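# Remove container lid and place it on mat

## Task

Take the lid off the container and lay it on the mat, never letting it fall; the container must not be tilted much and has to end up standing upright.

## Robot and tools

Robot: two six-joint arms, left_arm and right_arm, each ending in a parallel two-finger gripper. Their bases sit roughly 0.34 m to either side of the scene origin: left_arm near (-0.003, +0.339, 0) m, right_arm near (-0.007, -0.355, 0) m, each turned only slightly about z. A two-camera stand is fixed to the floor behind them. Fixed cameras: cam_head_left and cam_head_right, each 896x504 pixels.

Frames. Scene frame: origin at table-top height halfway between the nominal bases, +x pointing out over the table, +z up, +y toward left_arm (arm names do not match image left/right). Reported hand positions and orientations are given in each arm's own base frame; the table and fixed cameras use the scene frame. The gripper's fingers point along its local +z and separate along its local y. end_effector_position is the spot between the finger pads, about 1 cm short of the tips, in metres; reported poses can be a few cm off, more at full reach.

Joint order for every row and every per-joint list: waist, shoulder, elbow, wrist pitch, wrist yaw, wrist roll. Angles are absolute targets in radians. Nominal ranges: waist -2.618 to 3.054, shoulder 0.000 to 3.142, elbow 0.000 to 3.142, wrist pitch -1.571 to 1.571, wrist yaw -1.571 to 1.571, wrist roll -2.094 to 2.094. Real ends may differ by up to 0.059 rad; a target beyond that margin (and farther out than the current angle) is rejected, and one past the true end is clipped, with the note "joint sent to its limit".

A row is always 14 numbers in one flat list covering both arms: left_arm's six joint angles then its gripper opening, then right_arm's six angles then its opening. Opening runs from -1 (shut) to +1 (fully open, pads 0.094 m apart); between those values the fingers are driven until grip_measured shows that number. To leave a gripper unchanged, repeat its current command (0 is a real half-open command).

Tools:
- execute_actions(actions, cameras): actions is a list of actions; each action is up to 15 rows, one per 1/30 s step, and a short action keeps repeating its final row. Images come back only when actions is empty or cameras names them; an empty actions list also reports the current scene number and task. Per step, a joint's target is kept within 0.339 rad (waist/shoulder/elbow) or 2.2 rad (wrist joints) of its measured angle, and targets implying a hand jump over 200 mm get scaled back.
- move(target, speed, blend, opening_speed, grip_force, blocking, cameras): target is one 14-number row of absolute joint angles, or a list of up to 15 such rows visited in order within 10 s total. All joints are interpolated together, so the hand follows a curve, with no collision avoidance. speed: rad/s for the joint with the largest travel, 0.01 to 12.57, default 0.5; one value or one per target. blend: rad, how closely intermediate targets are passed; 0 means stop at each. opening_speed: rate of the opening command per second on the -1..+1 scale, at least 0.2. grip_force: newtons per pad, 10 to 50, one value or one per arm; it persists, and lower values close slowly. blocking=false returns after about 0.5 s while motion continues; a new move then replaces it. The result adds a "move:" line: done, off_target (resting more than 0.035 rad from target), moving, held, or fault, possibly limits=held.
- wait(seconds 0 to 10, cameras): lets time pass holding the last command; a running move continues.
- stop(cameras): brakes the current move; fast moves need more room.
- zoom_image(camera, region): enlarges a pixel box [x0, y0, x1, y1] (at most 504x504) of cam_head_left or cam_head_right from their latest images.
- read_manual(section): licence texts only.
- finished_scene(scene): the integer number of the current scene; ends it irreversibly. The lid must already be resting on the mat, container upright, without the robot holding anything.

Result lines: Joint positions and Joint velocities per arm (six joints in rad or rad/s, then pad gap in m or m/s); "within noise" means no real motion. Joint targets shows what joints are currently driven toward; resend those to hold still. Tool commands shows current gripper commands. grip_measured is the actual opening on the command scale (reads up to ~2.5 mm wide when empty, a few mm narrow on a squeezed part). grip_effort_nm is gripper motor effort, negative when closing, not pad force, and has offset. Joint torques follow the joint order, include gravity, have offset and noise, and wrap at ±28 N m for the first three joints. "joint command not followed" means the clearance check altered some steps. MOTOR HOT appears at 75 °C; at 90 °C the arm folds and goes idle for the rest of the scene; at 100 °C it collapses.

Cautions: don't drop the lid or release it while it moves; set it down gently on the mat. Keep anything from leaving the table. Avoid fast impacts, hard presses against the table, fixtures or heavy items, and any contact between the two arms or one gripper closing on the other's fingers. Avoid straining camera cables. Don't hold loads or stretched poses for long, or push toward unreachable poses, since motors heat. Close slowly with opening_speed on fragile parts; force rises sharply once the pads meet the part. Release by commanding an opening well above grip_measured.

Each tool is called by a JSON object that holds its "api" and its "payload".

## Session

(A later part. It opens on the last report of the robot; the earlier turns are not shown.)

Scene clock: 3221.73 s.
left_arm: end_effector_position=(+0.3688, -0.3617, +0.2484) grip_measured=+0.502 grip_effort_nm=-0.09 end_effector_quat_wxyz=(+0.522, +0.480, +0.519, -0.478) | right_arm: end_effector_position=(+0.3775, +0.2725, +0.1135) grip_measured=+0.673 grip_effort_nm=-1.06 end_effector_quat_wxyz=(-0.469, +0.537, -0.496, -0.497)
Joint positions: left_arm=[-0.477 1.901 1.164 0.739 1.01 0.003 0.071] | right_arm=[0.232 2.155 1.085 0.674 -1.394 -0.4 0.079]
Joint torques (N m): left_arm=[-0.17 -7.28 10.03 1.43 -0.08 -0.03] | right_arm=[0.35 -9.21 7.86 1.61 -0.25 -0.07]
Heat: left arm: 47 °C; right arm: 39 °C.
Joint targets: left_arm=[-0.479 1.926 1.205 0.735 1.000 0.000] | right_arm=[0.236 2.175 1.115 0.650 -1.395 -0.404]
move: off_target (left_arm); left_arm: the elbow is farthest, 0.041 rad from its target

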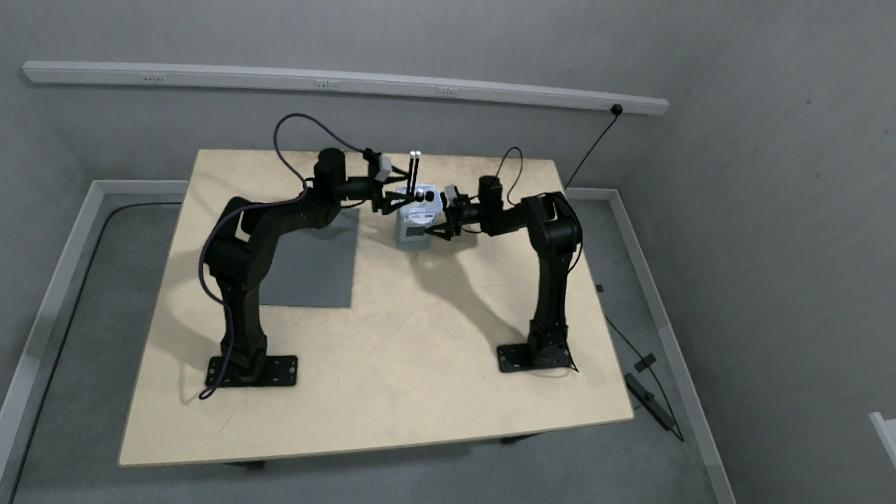

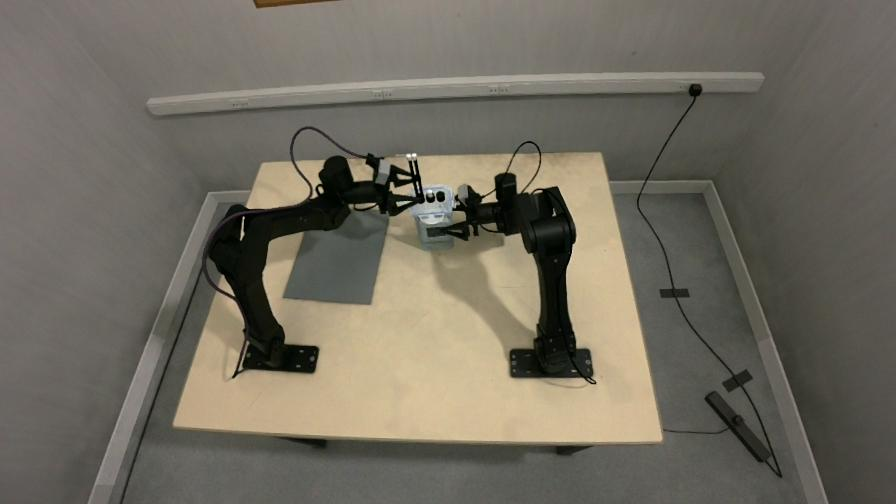

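{"api": "move", "payload": {"target": [-0.495,1.938,1.22,0.73,0.984,0.0,0.5,0.236,2.175,1.115,0.65,-1.395,-0.404,0.0], "speed": 0.1}}

{"api": "move", "payload": {"target": [-0.495,1.938,1.22,0.73,0.984,0.0,-1.0,0.236,2.175,1.115,0.65,-1.395,-0.404,0.0], "opening_speed": 0.5, "cameras": ["cam_head_left","cam_head_right"]}}

{"api": "zoom_image", "payload": {"camera": "cam_head_left", "region": [360, 130, 480, 250]}}

{"api": "zoom_image", "payload": {"camera": "cam_head_right", "region": [360, 130, 480, 250]}}

Scene clock: 3238.17 s.
left_arm: end_effector_position=(+0.3698, -0.3677, +0.2484) grip_measured=+0.502 grip_effort_nm=-0.10 end_effector_quat_wxyz=(+0.522, +0.479, +0.520, -0.477) | right_arm: end_effector_position=(+0.3775, +0.2725, +0.1135) grip_measured=+0.673 grip_effort_nm=-1.06 end_effector_quat_wxyz=(-0.469, +0.537, -0.496, -0.497)
Joint positions: left_arm=[-0.49 1.912 1.18 0.734 0.994 0.003 0.071] | right_arm=[0.232 2.155 1.085 0.674 -1.394 -0.4 0.079]
Joint torques (N m): left_arm=[-0.51 -7.25 10.03 1.44 -0.09 -0.01] | right_arm=[0.35 -9.22 7.88 1.6 -0.25 -0.07]
Heat: left arm: 44 °C; right arm: 39 °C.
Joint targets: left_arm=[-0.495 1.938 1.220 0.730 0.984 0.000] | right_arm=[0.236 2.175 1.115 0.650 -1.395 -0.404]
move: off_target (left_arm); left_arm: the elbow is farthest, 0.040 rad from its target

Scene clock: 3241.37 s.
left_arm: end_effector_position=(+0.3718, -0.3676, +0.2488) grip_measured=-0.837 grip_effort_nm=-1.02 end_effector_quat_wxyz=(+0.525, +0.476, +0.522, -0.474) | right_arm: end_effector_position=(+0.3776, +0.2725, +0.1134) grip_measured=+0.673 grip_effort_nm=-1.06 end_effector_quat_wxyz=(-0.469, +0.536, -0.496, -0.497)
Joint positions: left_arm=[-0.49 1.912 1.181 0.733 0.983 0.003 0.008] | right_arm=[0.232 2.155 1.085 0.674 -1.394 -0.4 0.079]
Joint torques (N m): left_arm=[-0.5 -7.28 9.95 1.45 0.04 -0.01] | right_arm=[0.35 -9.21 7.87 1.61 -0.25 -0.07]
Heat: left arm: 44 °C; right arm: 39 °C.
Joint targets: left_arm=[-0.495 1.938 1.220 0.730 0.984 0.000] | right_arm=[0.236 2.175 1.115 0.650 -1.395 -0.404]
move: off_target (left_arm); left_arm: the elbow is farthest, 0.039 rad from its target

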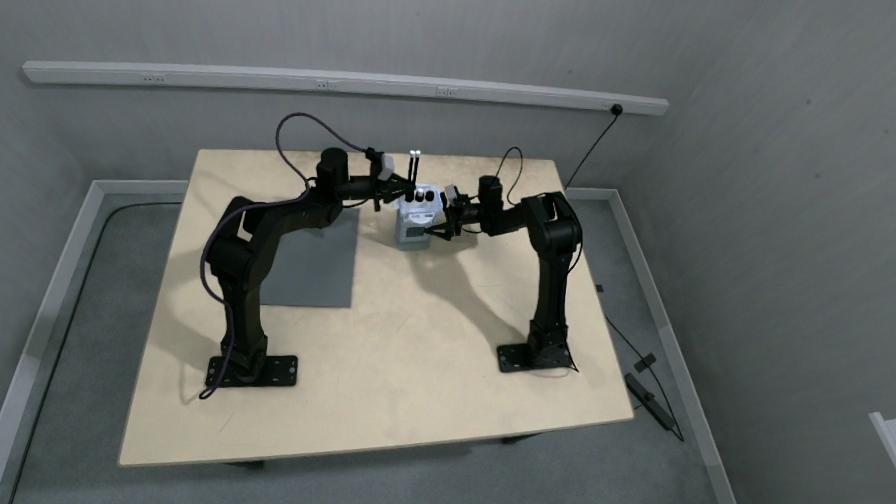

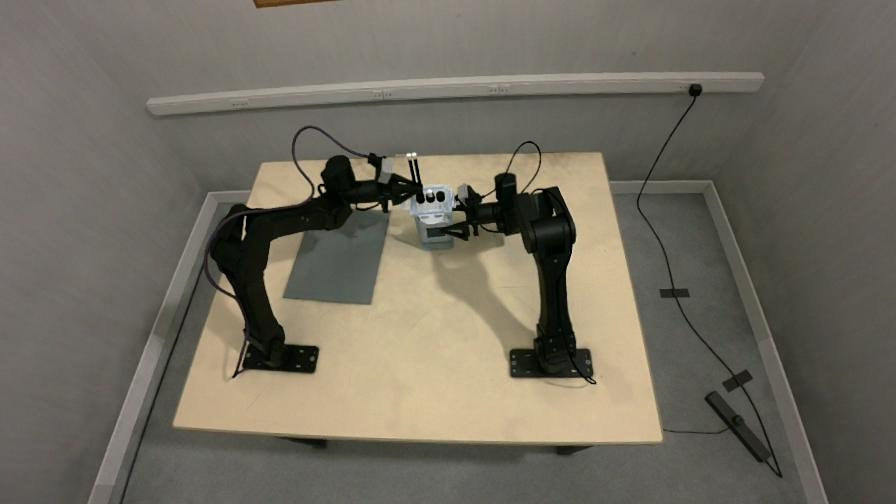

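Scaled by 4.200 from the camera's 896x504 image, which has a finer 1280x720 frame.

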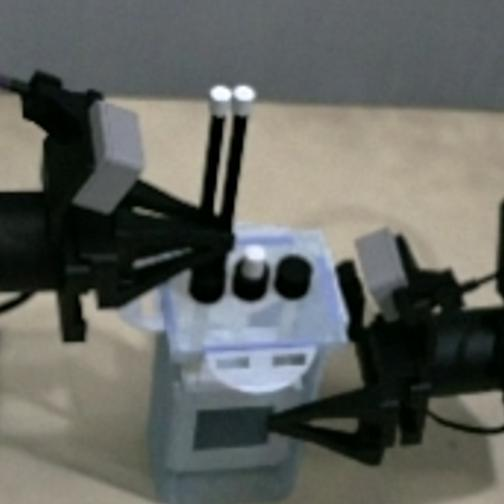

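Scaled by 4.200 from the camera's 896x504 image, which has a finer 1280x720 frame.

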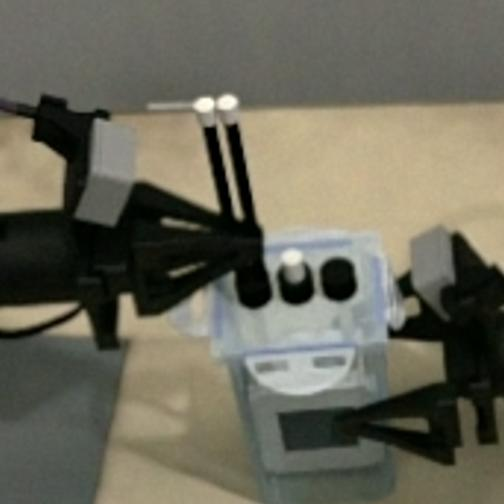

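{"api": "move", "payload": {"target": [-0.495,1.838,1.265,0.66,0.984,0.0,-1.0,0.236,2.175,1.115,0.65,-1.395,-0.404,0.0], "speed": 0.06, "cameras": ["cam_head_left","cam_head_right"]}}

{"api": "zoom_image", "payload": {"camera": "cam_head_left", "region": [360, 130, 480, 250]}}

{"api": "zoom_image", "payload": {"camera": "cam_head_right", "region": [360, 130, 480, 250]}}

Scene clock: 3263.17 s.
left_arm: end_effector_position=(+0.3739, -0.3689, +0.2523) grip_measured=-0.837 grip_effort_nm=-1.01 end_effector_quat_wxyz=(+0.510, +0.473, +0.536, -0.478) | right_arm: end_effector_position=(+0.3775, +0.2725, +0.1134) grip_measured=+0.673 grip_effort_nm=-1.06 end_effector_quat_wxyz=(-0.468, +0.536, -0.496, -0.497)
Joint positions: left_arm=[-0.49 1.903 1.216 0.647 0.985 0.003 0.008] | right_arm=[0.232 2.155 1.085 0.674 -1.394 -0.4 0.079]
Joint torques (N m): left_arm=[-0.49 -14.58 10.92 1.64 0.04 -0.02] | right_arm=[0.35 -9.21 7.86 1.6 -0.25 -0.07]
Heat: left arm: 44 °C; right arm: 39 °C.
Joint targets: left_arm=[-0.495 1.838 1.265 0.660 0.984 0.000] | right_arm=[0.236 2.175 1.115 0.650 -1.395 -0.404]
move: off_target (left_arm); left_arm: the shoulder is farthest, 0.065 rad from its target

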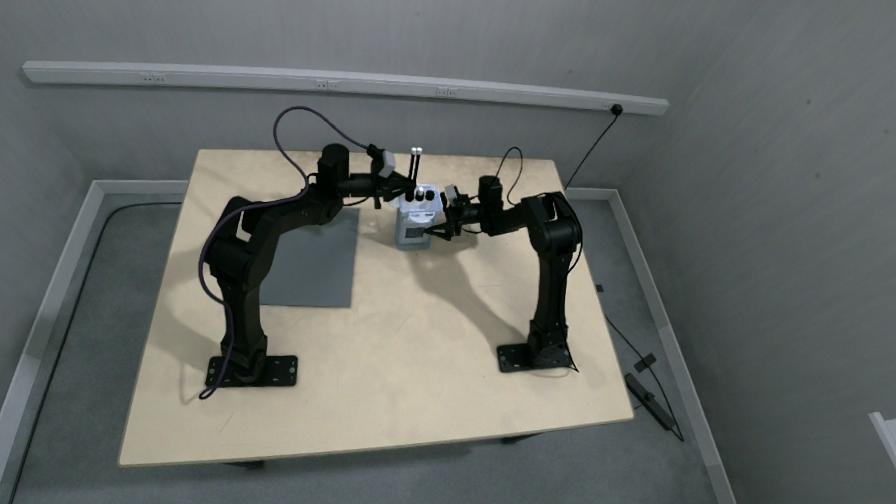

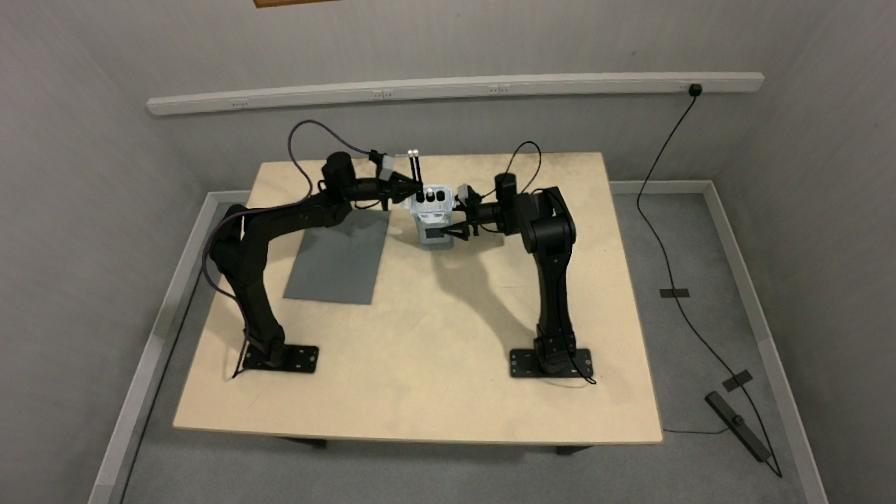

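Scaled by 4.200 from the camera's 896x504 image, which has a finer 1280x720 frame.

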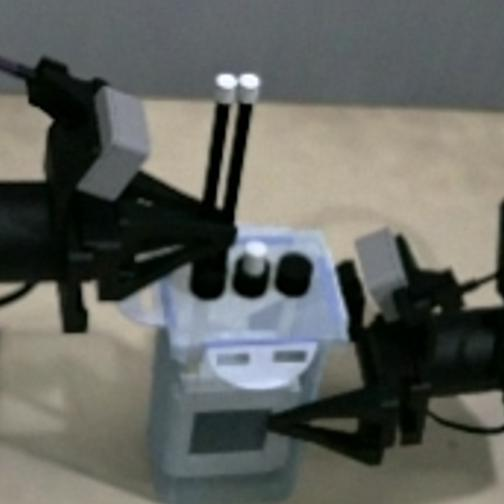

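Scaled by 4.200 from the camera's 896x504 image, which has a finer 1280x720 frame.

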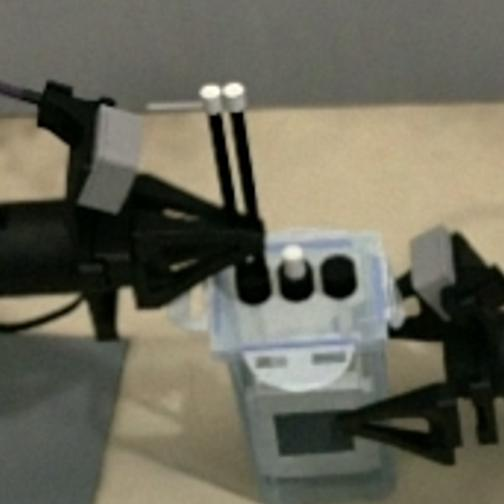

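{"api": "move", "payload": {"target": [-0.495,1.80,1.285,0.665,0.984,0.0,-1.0,0.236,2.175,1.115,0.65,-1.395,-0.404,0.0], "speed": 0.06, "cameras": ["cam_head_left","cam_head_right"]}}

{"api": "zoom_image", "payload": {"camera": "cam_head_left", "region": [360, 130, 480, 250]}}

{"api": "zoom_image", "payload": {"camera": "cam_head_right", "region": [360, 130, 480, 250]}}

Scene clock: 3271.07 s.
left_arm: end_effector_position=(+0.3743, -0.3676, +0.2554) grip_measured=-0.837 grip_effort_nm=-1.02 end_effector_quat_wxyz=(+0.508, +0.468, +0.545, -0.476) | right_arm: end_effector_position=(+0.3766, +0.2732, +0.1136) grip_measured=+0.673 grip_effort_nm=-1.06 end_effector_quat_wxyz=(-0.467, +0.537, -0.495, -0.498)
Joint positions: left_arm=[-0.49 1.887 1.219 0.612 0.972 0.003 0.008] | right_arm=[0.234 2.155 1.085 0.674 -1.397 -0.4 0.079]
Joint torques (N m): left_arm=[-0.49 -16.21 12.46 2.04 0.19 -0.02] | right_arm=[0.2 -9.21 7.87 1.61 -0.23 -0.07]
Motor temperatures (°C): left_arm=[28 45 36 37 25 26 29] | right_arm=[25 33 39 32 28 28 29]
Heat: left arm: 45 °C; right arm: 39 °C.
Joint targets: left_arm=[-0.495 1.800 1.285 0.665 0.984 0.000] | right_arm=[0.236 2.175 1.115 0.650 -1.395 -0.404]
move: off_target (left_arm); left_arm: the shoulder is farthest, 0.087 rad from its target

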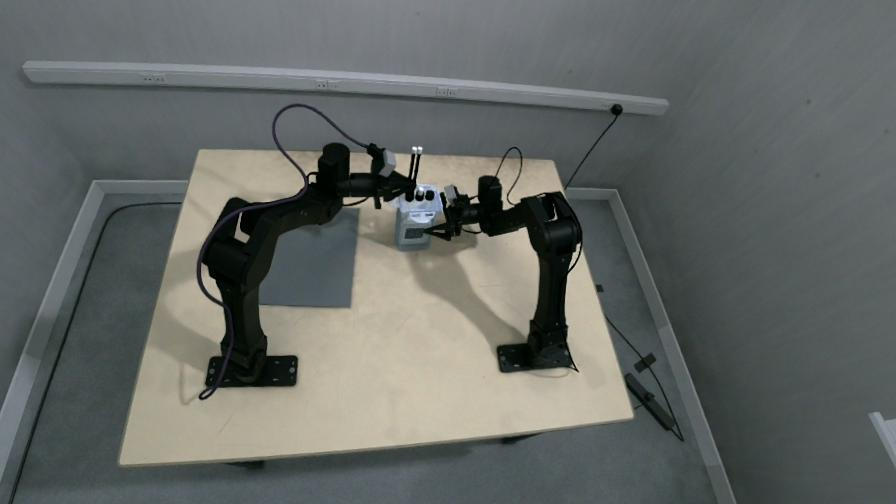

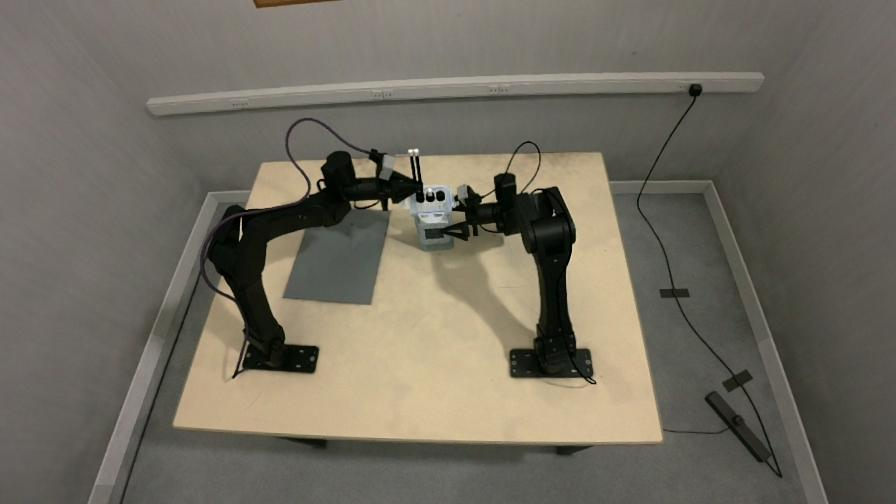

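Scaled by 4.200 from the camera's 896x504 image, which has a finer 1280x720 frame.

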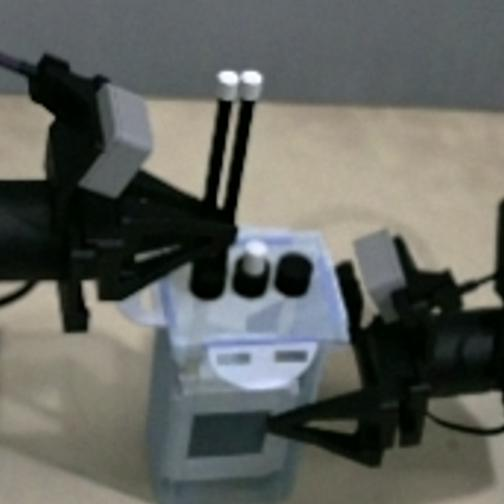

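Scaled by 4.200 from the camera's 896x504 image, which has a finer 1280x720 frame.

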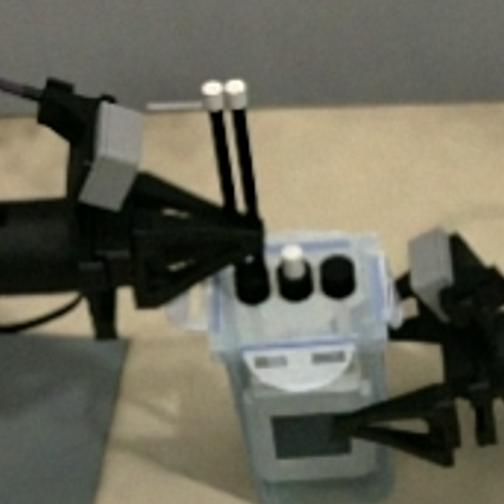

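{"api": "move", "payload": {"target": [-0.495,1.76,1.30,0.70,0.99,0.0,-1.0,0.236,2.175,1.115,0.65,-1.395,-0.404,0.0], "speed": 0.06, "cameras": ["cam_head_left","cam_head_right"]}}

{"api": "zoom_image", "payload": {"camera": "cam_head_left", "region": [360, 130, 480, 250]}}

{"api": "zoom_image", "payload": {"camera": "cam_head_right", "region": [360, 130, 480, 250]}}

Scene clock: 3280.33 s.
left_arm: end_effector_position=(+0.3676, -0.3652, +0.2816) grip_measured=-0.837 grip_effort_nm=-1.02 end_effector_quat_wxyz=(+0.524, +0.475, +0.524, -0.475) | right_arm: end_effector_position=(+0.3763, +0.2732, +0.1136) grip_measured=+0.673 grip_effort_nm=-1.06 end_effector_quat_wxyz=(-0.467, +0.537, -0.495, -0.499)
Joint positions: left_arm=[-0.49 1.841 1.231 0.609 0.982 0.001 0.008] | right_arm=[0.234 2.155 1.085 0.673 -1.398 -0.4 0.079]
Joint torques (N m): left_arm=[-0.5 -15.46 12.88 2.42 0.09 0.01] | right_arm=[0.18 -9.2 7.87 1.62 -0.22 -0.07]
Heat: left arm: 49 °C; right arm: 39 °C.
Joint targets: left_arm=[-0.495 1.760 1.300 0.700 0.990 0.000] | right_arm=[0.236 2.175 1.115 0.650 -1.395 -0.404]
move: off_target (left_arm); left_arm: the wrist pitch is farthest, 0.091 rad from its target

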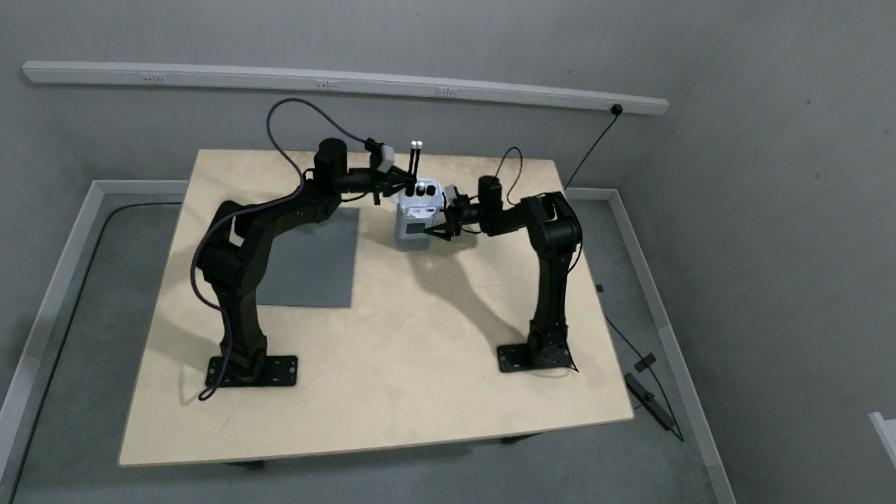

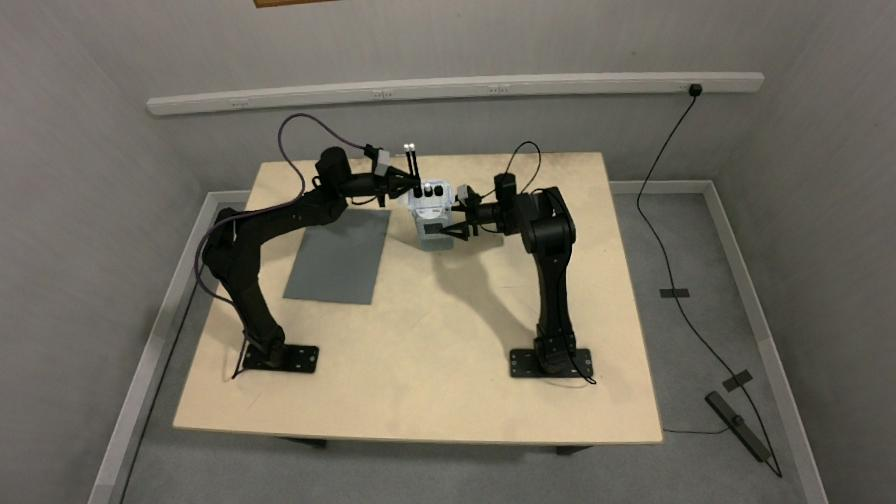

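Scaled by 4.200 from the camera's 896x504 image, which has a finer 1280x720 frame.

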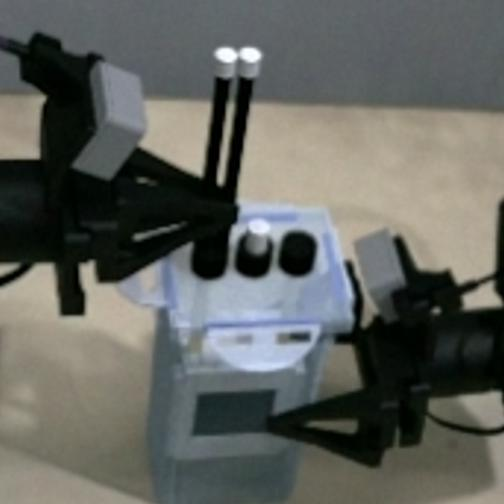

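Scaled by 4.200 from the camera's 896x504 image, which has a finer 1280x720 frame.

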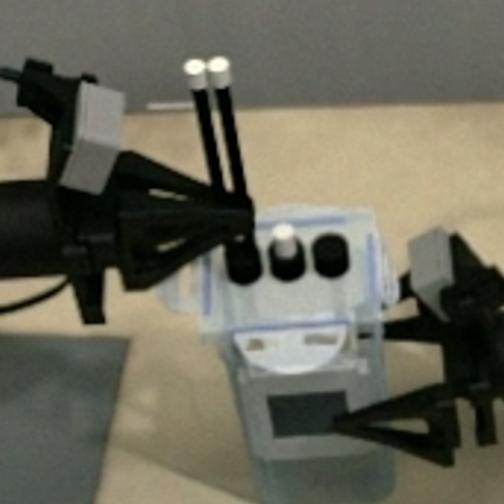

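{"api": "move", "payload": {"target": [[-0.493,1.76,1.405,0.535,0.988,0.0,-1.0,0.236,2.175,1.115,0.65,-1.395,-0.404,0.0],[-0.493,1.745,1.614,0.30,0.988,0.0,-1.0,0.236,2.175,1.115,0.65,-1.395,-0.404,0.0]], "speed": 0.12, "blend": [0.03,0], "cameras": ["cam_head_left","cam_head_right"]}}

{"api": "zoom_image", "payload": {"camera": "cam_head_left", "region": [360, 110, 480, 250]}}

{"api": "zoom_image", "payload": {"camera": "cam_head_right", "region": [360, 110, 480, 250]}}

Scene clock: 3297.30 s.
left_arm: end_effector_position=(+0.3791, -0.3714, +0.3514) grip_measured=-0.837 grip_effort_nm=-1.02 end_effector_quat_wxyz=(+0.502, +0.469, +0.545, -0.480) | right_arm: end_effector_position=(+0.3763, +0.2732, +0.1136) grip_measured=+0.673 grip_effort_nm=-1.06 end_effector_quat_wxyz=(-0.467, +0.537, -0.495, -0.499)
Joint positions: left_arm=[-0.49 1.828 1.542 0.222 0.983 0 0.008] | right_arm=[0.234 2.155 1.085 0.673 -1.398 -0.4 0.079]
Joint torques (N m): left_arm=[-0.29 -15.86 13.48 2.3 0.11 0.01] | right_arm=[0.2 -9.2 7.88 1.62 -0.22 -0.07]
Motor temperatures (°C): left_arm=[28 50 38 41 25 26 29] | right_arm=[25 33 39 32 28 28 29]
Heat: left arm: 50 °C; right arm: 39 °C.
Joint targets: left_arm=[-0.493 1.745 1.614 0.300 0.988 0.000] | right_arm=[0.236 2.175 1.115 0.650 -1.395 -0.404]
move: off_target (left_arm); left_arm: the shoulder is farthest, 0.083 rad from its target

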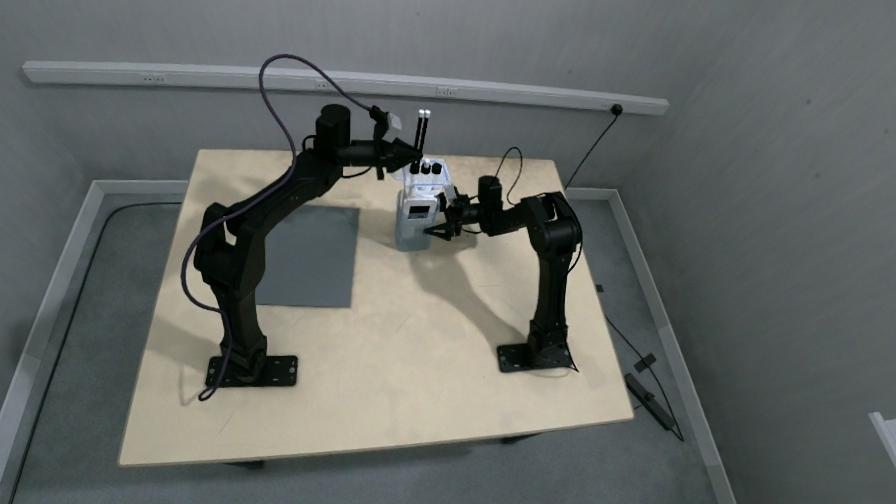

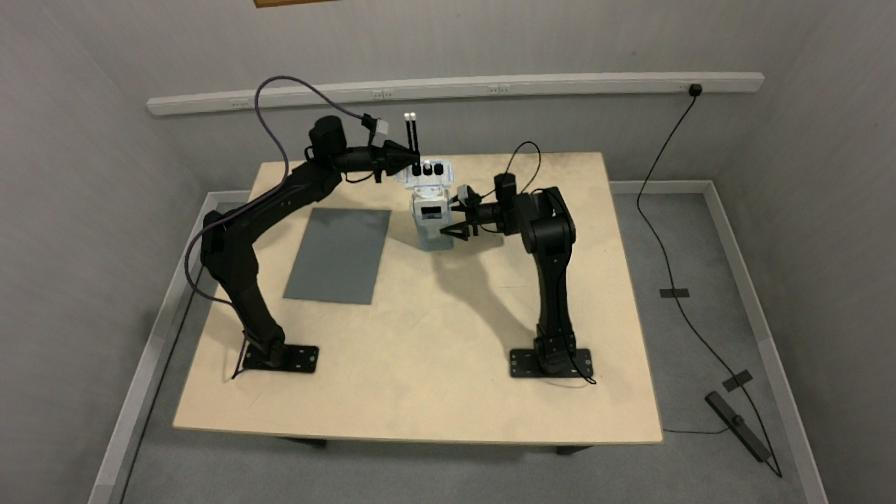

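Scaled by 3.600 from the camera's 896x504 image, which has a finer 1280x720 frame.

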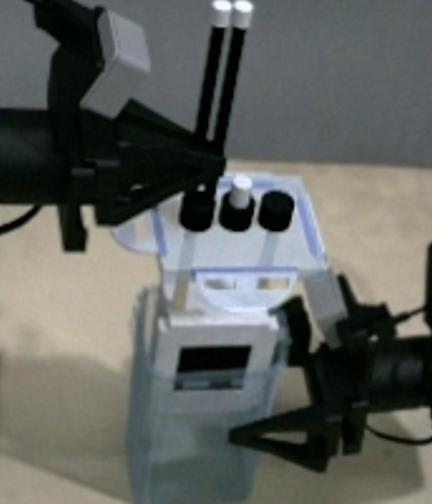

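Scaled by 3.600 from the camera's 896x504 image, which has a finer 1280x720 frame.

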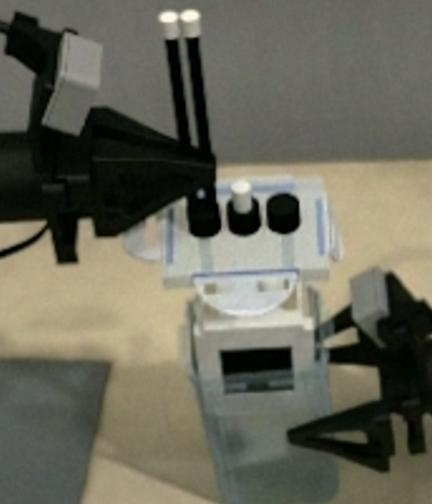

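{"api": "move", "payload": {"target": [[-0.493,1.715,1.76,0.19,0.988,0.0,-1.0,0.236,2.175,1.115,0.65,-1.395,-0.404,0.0],[-0.493,1.75,1.97,0.02,0.988,0.0,-1.0,0.236,2.175,1.115,0.65,-1.395,-0.404,0.0]], "speed": 0.12, "blend": [0.03,0], "cameras": ["cam_head_left","cam_head_right"]}}

{"api": "zoom_image", "payload": {"camera": "cam_head_left", "region": [360, 90, 480, 250]}}

{"api": "zoom_image", "payload": {"camera": "cam_head_right", "region": [360, 90, 480, 250]}}

Scene clock: 3311.80 s.
left_arm: end_effector_position=(+0.3615, -0.3620, +0.4643) grip_measured=-0.837 grip_effort_nm=-1.01 end_effector_quat_wxyz=(+0.535, +0.478, +0.513, -0.472) | right_arm: end_effector_position=(+0.3763, +0.2732, +0.1136) grip_measured=+0.673 grip_effort_nm=-1.06 end_effector_quat_wxyz=(-0.467, +0.537, -0.495, -0.499)
Joint positions: left_arm=[-0.49 1.804 1.9 -0.063 0.983 -0.001 0.008] | right_arm=[0.234 2.155 1.085 0.673 -1.398 -0.4 0.079]
Joint torques (N m): left_arm=[-0.28 -12.88 12.92 2.32 0.07 0.01] | right_arm=[0.17 -9.2 7.87 1.62 -0.22 -0.07]
Heat: left arm: 51 °C; right arm: 40 °C.
Joint targets: left_arm=[-0.493 1.750 1.970 0.020 0.988 0.000] | right_arm=[0.236 2.175 1.115 0.650 -1.395 -0.404]
move: off_target (left_arm); left_arm: the wrist pitch is farthest, 0.083 rad from its target

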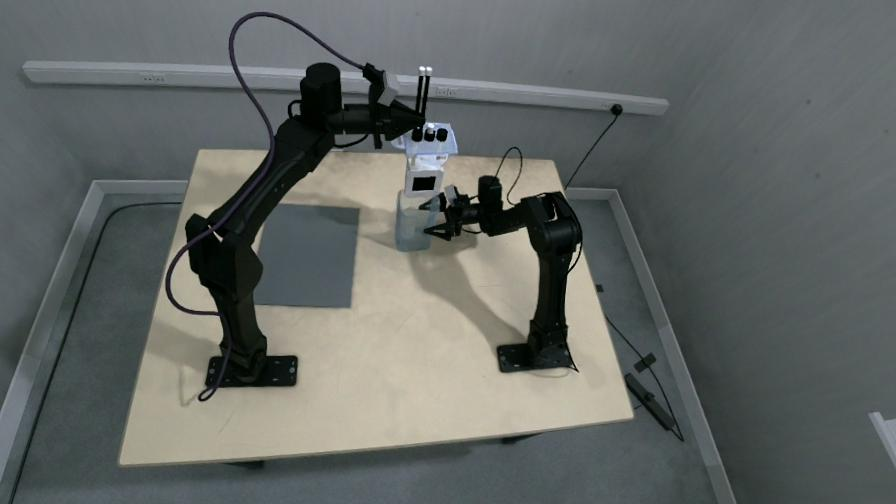

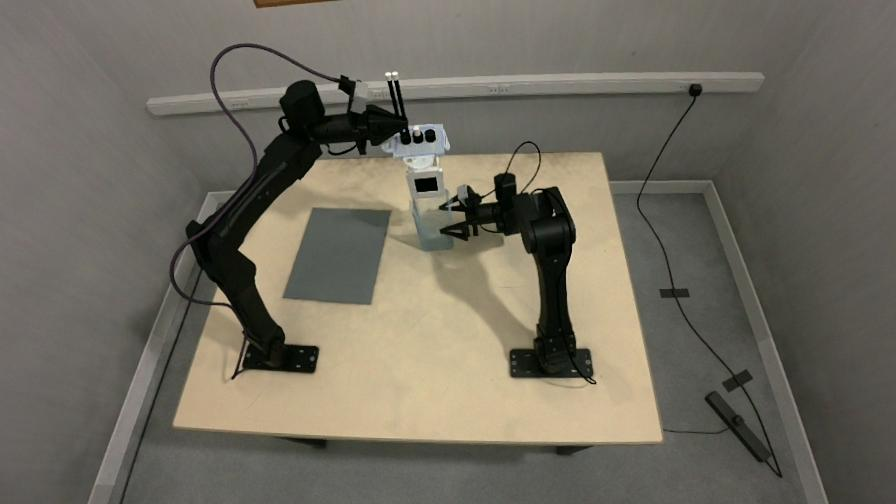

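Scaled by 3.150 from the camera's 896x504 image, which has a finer 1280x720 frame.

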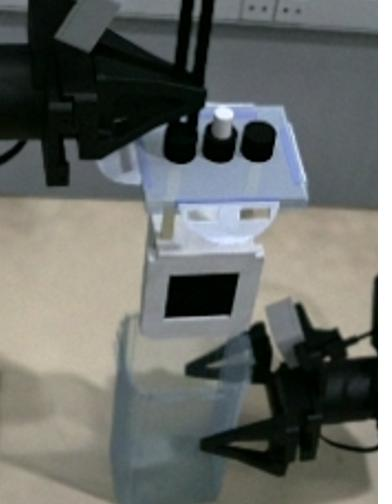

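Scaled by 3.150 from the camera's 896x504 image, which has a finer 1280x720 frame.

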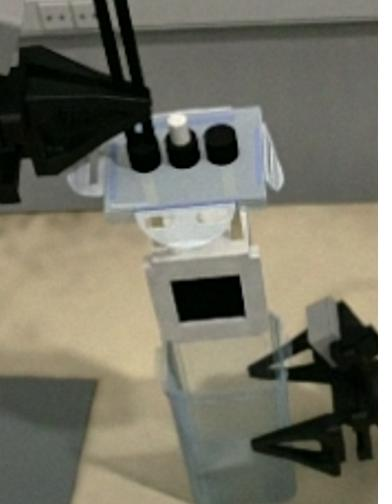

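{"api": "move", "payload": {"target": [0.18,1.235,1.26,0.134,1.20,0.0,-1.0,0.236,2.175,1.115,0.65,-1.395,-0.404,0.0], "speed": 0.22, "cameras": ["cam_head_left","cam_head_right"]}}

{"api": "zoom_image", "payload": {"camera": "cam_head_left", "region": [230, 110, 430, 310]}}

{"api": "zoom_image", "payload": {"camera": "cam_head_right", "region": [250, 110, 450, 310]}}

Scene clock: 3355.40 s.
left_arm: end_effector_position=(+0.3542, -0.1058, +0.4280) grip_measured=-0.837 grip_effort_nm=-1.02 end_effector_quat_wxyz=(+0.623, +0.347, +0.613, -0.340) | right_arm: end_effector_position=(+0.3763, +0.2732, +0.1136) grip_measured=+0.673 grip_effort_nm=-1.06 end_effector_quat_wxyz=(-0.467, +0.537, -0.495, -0.499)
Joint positions: left_arm=[0.177 1.288 1.259 0.05 1.192 -0.003 0.008] | right_arm=[0.234 2.155 1.085 0.673 -1.398 -0.4 0.079]
Joint torques (N m): left_arm=[0.23 -8.25 6.84 2.23 0.11 0.03] | right_arm=[0.17 -9.21 7.86 1.62 -0.22 -0.07]
Motor temperatures (°C): left_arm=[28 56 41 44 25 26 29] | right_arm=[25 34 40 32 28 28 30]
Heat: left arm: 56 °C; right arm: 40 °C.
Joint targets: left_arm=[0.180 1.235 1.260 0.134 1.200 0.000] | right_arm=[0.236 2.175 1.115 0.650 -1.395 -0.404]
move: off_target (left_arm); left_arm: the wrist pitch is farthest, 0.084 rad from its target

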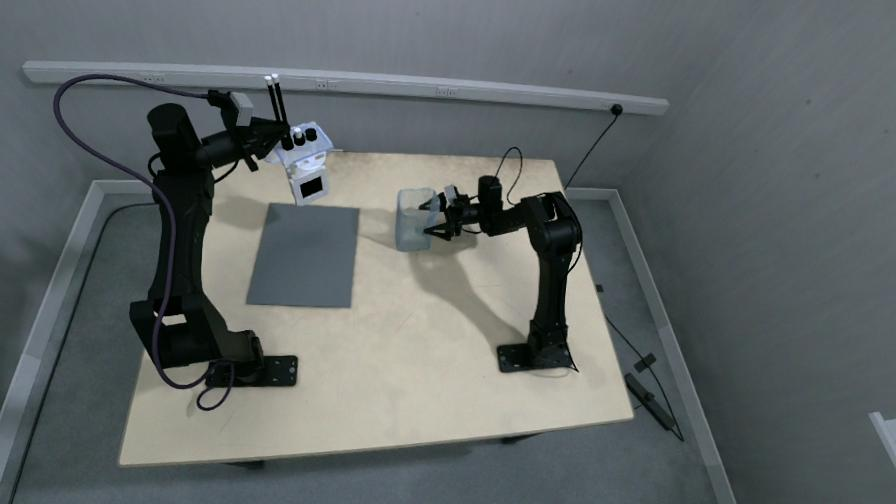

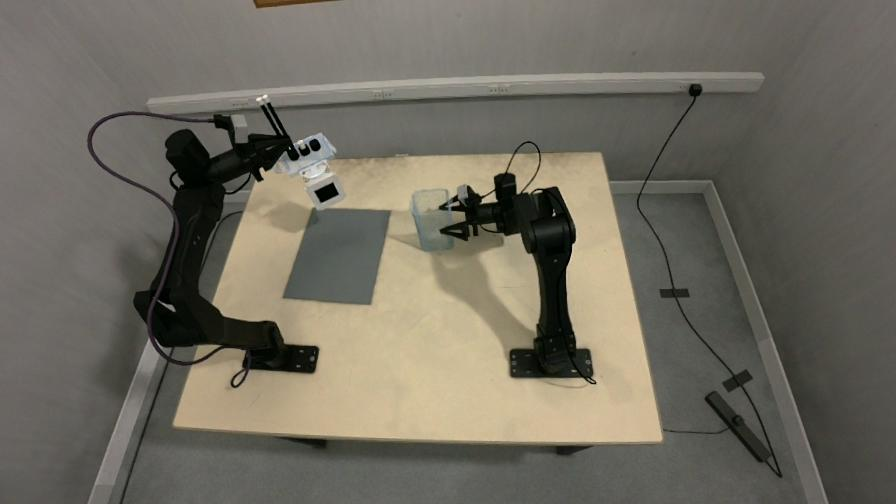

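Scaled by 2.520 from the camera's 896x504 image, which has a finer 1280x720 frame.

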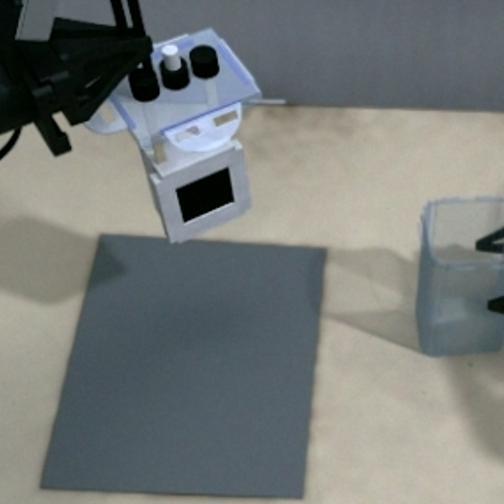

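Scaled by 2.520 from the camera's 896x504 image, which has a finer 1280x720 frame.

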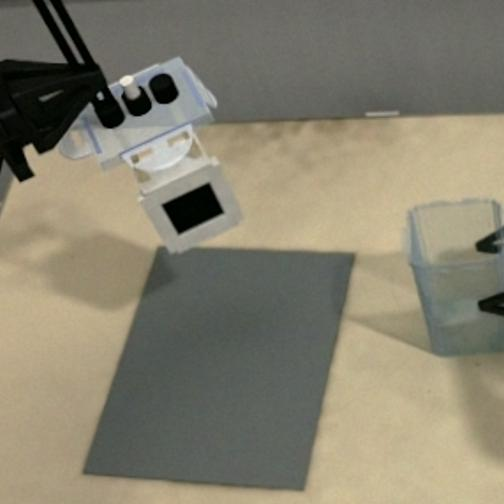

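{"api": "move", "payload": {"target": [[0.18,1.32,0.773,0.62,1.20,0.0,-1.0,0.236,2.175,1.115,0.65,-1.395,-0.404,0.0],[0.18,1.375,0.675,0.78,1.20,0.0,-1.0,0.236,2.175,1.115,0.65,-1.395,-0.404,0.0]], "speed": 0.15, "blend": [0.05,0], "cameras": ["cam_head_left","cam_head_right"]}}

{"api": "zoom_image", "payload": {"camera": "cam_head_left", "region": [230, 130, 410, 310]}}

{"api": "zoom_image", "payload": {"camera": "cam_head_right", "region": [250, 130, 430, 310]}}

Scene clock: 3369.87 s.
left_arm: end_effector_position=(+0.3557, -0.1057, +0.2647) grip_measured=-0.837 grip_effort_nm=-1.01 end_effector_quat_wxyz=(+0.616, +0.342, +0.619, -0.346) | right_arm: end_effector_position=(+0.3763, +0.2732, +0.1136) grip_measured=+0.673 grip_effort_nm=-1.06 end_effector_quat_wxyz=(-0.467, +0.537, -0.495, -0.499)
Joint positions: left_arm=[0.177 1.376 0.674 0.698 1.194 -0.003 0.008] | right_arm=[0.234 2.155 1.085 0.673 -1.398 -0.4 0.079]
Joint torques (N m): left_arm=[0.21 -4.51 6.52 2.19 0.1 0.04] | right_arm=[0.17 -9.2 7.87 1.62 -0.23 -0.07]
Heat: left arm: 52 °C; right arm: 40 °C.
Joint targets: left_arm=[0.180 1.375 0.675 0.780 1.200 0.000] | right_arm=[0.236 2.175 1.115 0.650 -1.395 -0.404]
move: off_target (left_arm); left_arm: the wrist pitch is farthest, 0.082 rad from its target

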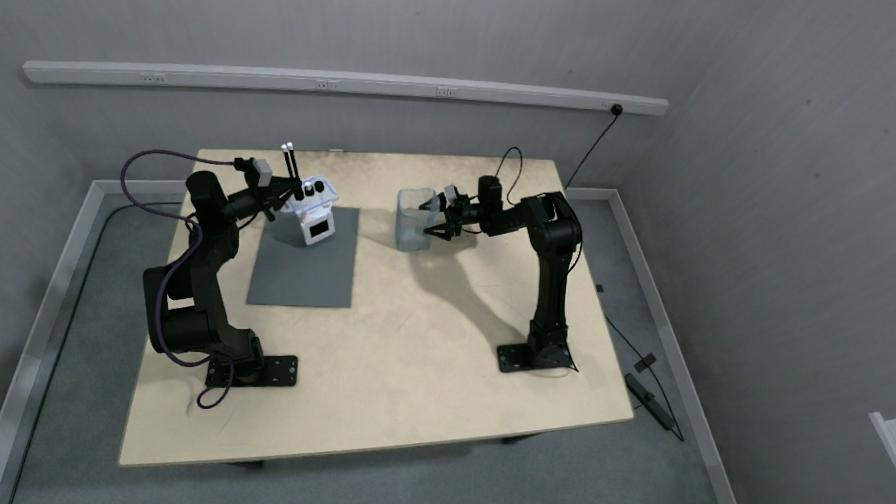

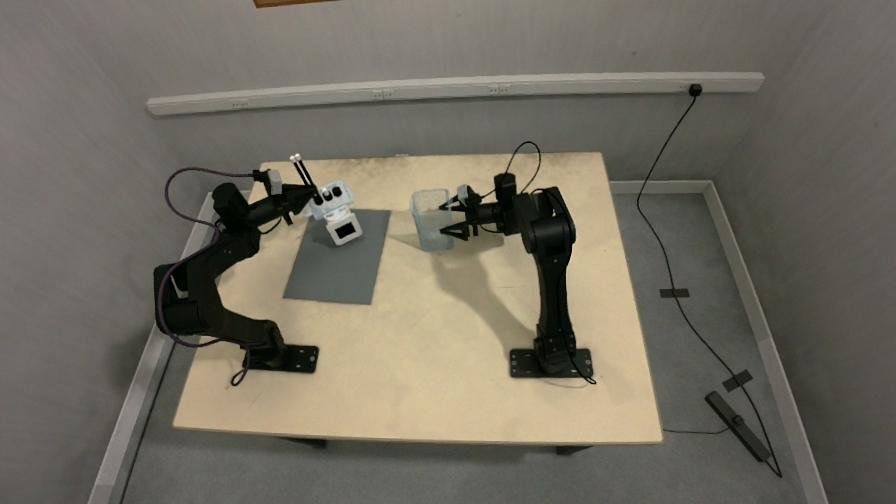

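Scaled by 2.800 from the camera's 896x504 image, which has a finer 1280x720 frame.

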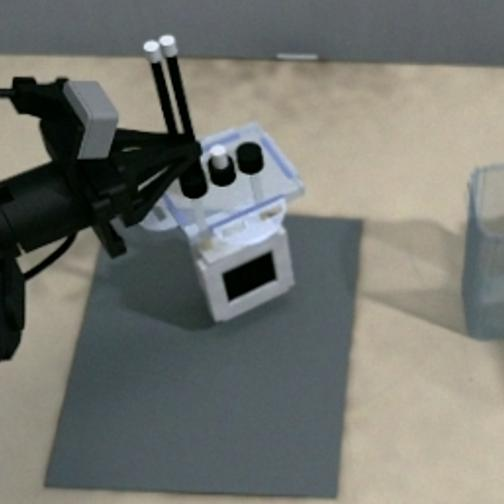

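Scaled by 2.800 from the camera's 896x504 image, which has a finer 1280x720 frame.

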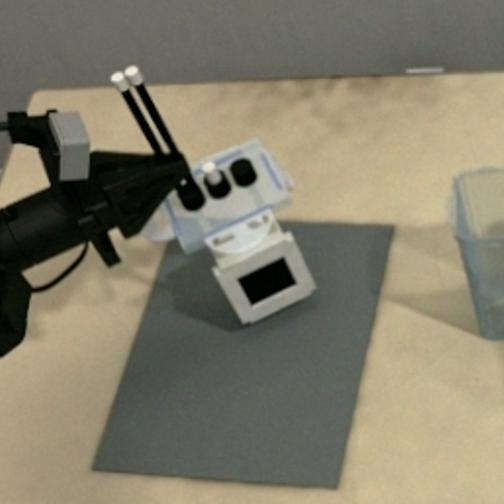

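{"api": "move", "payload": {"target": [0.18,1.413,0.638,0.853,1.20,0.0,-1.0,0.236,2.175,1.115,0.65,-1.395,-0.404,0.0], "speed": 0.06}}

{"api": "move", "payload": {"target": [0.18,1.426,0.626,0.876,1.20,0.0,-1.0,0.236,2.175,1.115,0.65,-1.395,-0.404,0.0], "speed": 0.04, "cameras": ["cam_head_left","cam_head_right"]}}

{"api": "zoom_image", "payload": {"camera": "cam_head_left", "region": [230, 130, 410, 310]}}

{"api": "zoom_image", "payload": {"camera": "cam_head_right", "region": [250, 130, 430, 310]}}

Scene clock: 3392.20 s.
left_arm: end_effector_position=(+0.3564, -0.1056, +0.2505) grip_measured=-0.837 grip_effort_nm=-1.02 end_effector_quat_wxyz=(+0.616, +0.343, +0.619, -0.346) | right_arm: end_effector_position=(+0.3763, +0.2732, +0.1136) grip_measured=+0.673 grip_effort_nm=-1.06 end_effector_quat_wxyz=(-0.467, +0.537, -0.495, -0.499)
Joint positions: left_arm=[0.177 1.413 0.638 0.771 1.194 -0.003 0.008] | right_arm=[0.234 2.155 1.085 0.673 -1.398 -0.4 0.079]
Joint torques (N m): left_arm=[0.2 -4.57 6.23 2.16 0.1 0.04] | right_arm=[0.18 -9.2 7.87 1.62 -0.22 -0.07]
Motor temperatures (°C): left_arm=[28 47 37 44 25 26 29] | right_arm=[25 34 40 32 28 28 30]
Heat: left arm: 47 °C; right arm: 40 °C.
Joint targets: left_arm=[0.180 1.413 0.638 0.853 1.200 0.000] | right_arm=[0.236 2.175 1.115 0.650 -1.395 -0.404]
move: off_target (left_arm); left_arm: the wrist pitch is farthest, 0.082 rad from its target

Scene clock: 3393.23 s.
left_arm: end_effector_position=(+0.3565, -0.1055, +0.2452) grip_measured=-0.837 grip_effort_nm=-1.02 end_effector_quat_wxyz=(+0.616, +0.342, +0.620, -0.347) | right_arm: end_effector_position=(+0.3763, +0.2732, +0.1136) grip_measured=+0.673 grip_effort_nm=-1.06 end_effector_quat_wxyz=(-0.467, +0.537, -0.495, -0.499)
Joint positions: left_arm=[0.177 1.426 0.626 0.795 1.194 -0.003 0.008] | right_arm=[0.234 2.155 1.085 0.673 -1.398 -0.4 0.079]
Joint torques (N m): left_arm=[0.23 -4.62 6.16 2.21 0.09 0.04] | right_arm=[0.18 -9.21 7.88 1.62 -0.22 -0.07]
Heat: left arm: 47 °C; right arm: 40 °C.
Joint targets: left_arm=[0.180 1.426 0.626 0.876 1.200 0.000] | right_arm=[0.236 2.175 1.115 0.650 -1.395 -0.404]
move: off_target (left_arm); left_arm: the wrist pitch is farthest, 0.081 rad from its target

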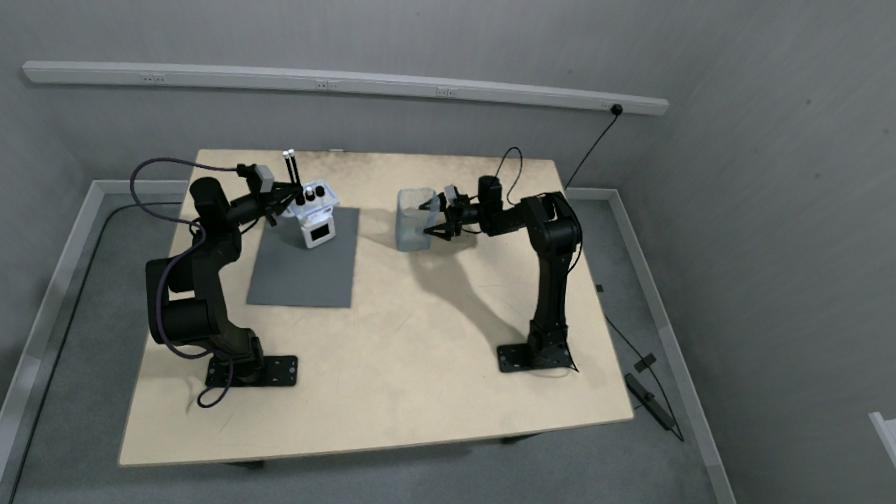

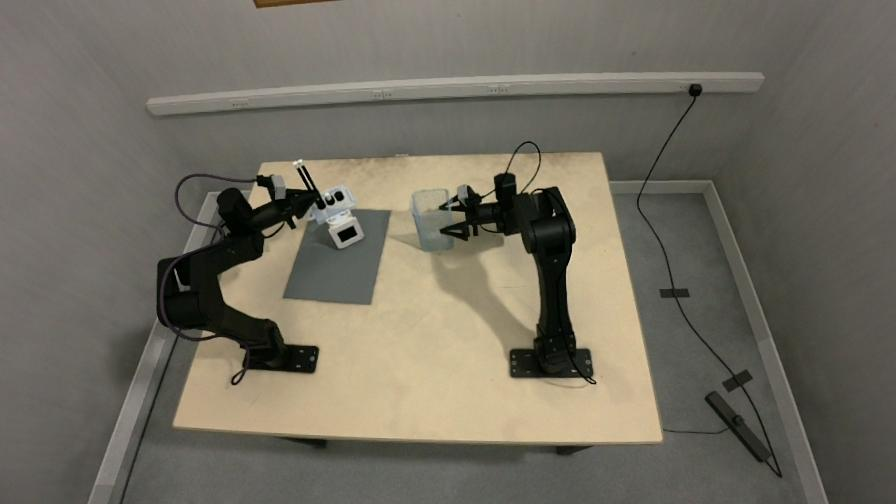

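Scaled by 2.800 from the camera's 896x504 image, which has a finer 1280x720 frame.

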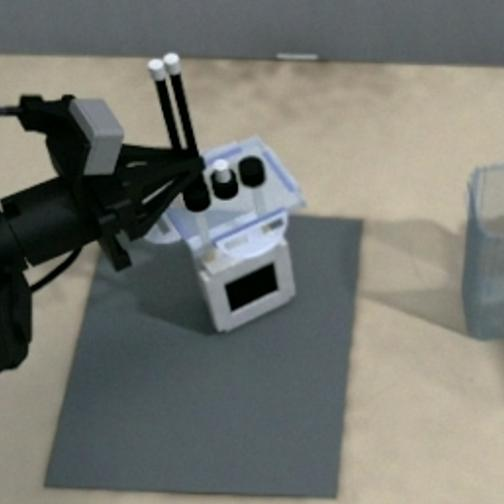

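Scaled by 2.800 from the camera's 896x504 image, which has a finer 1280x720 frame.

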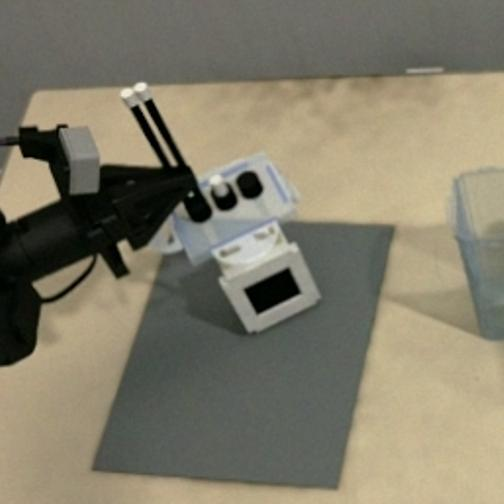

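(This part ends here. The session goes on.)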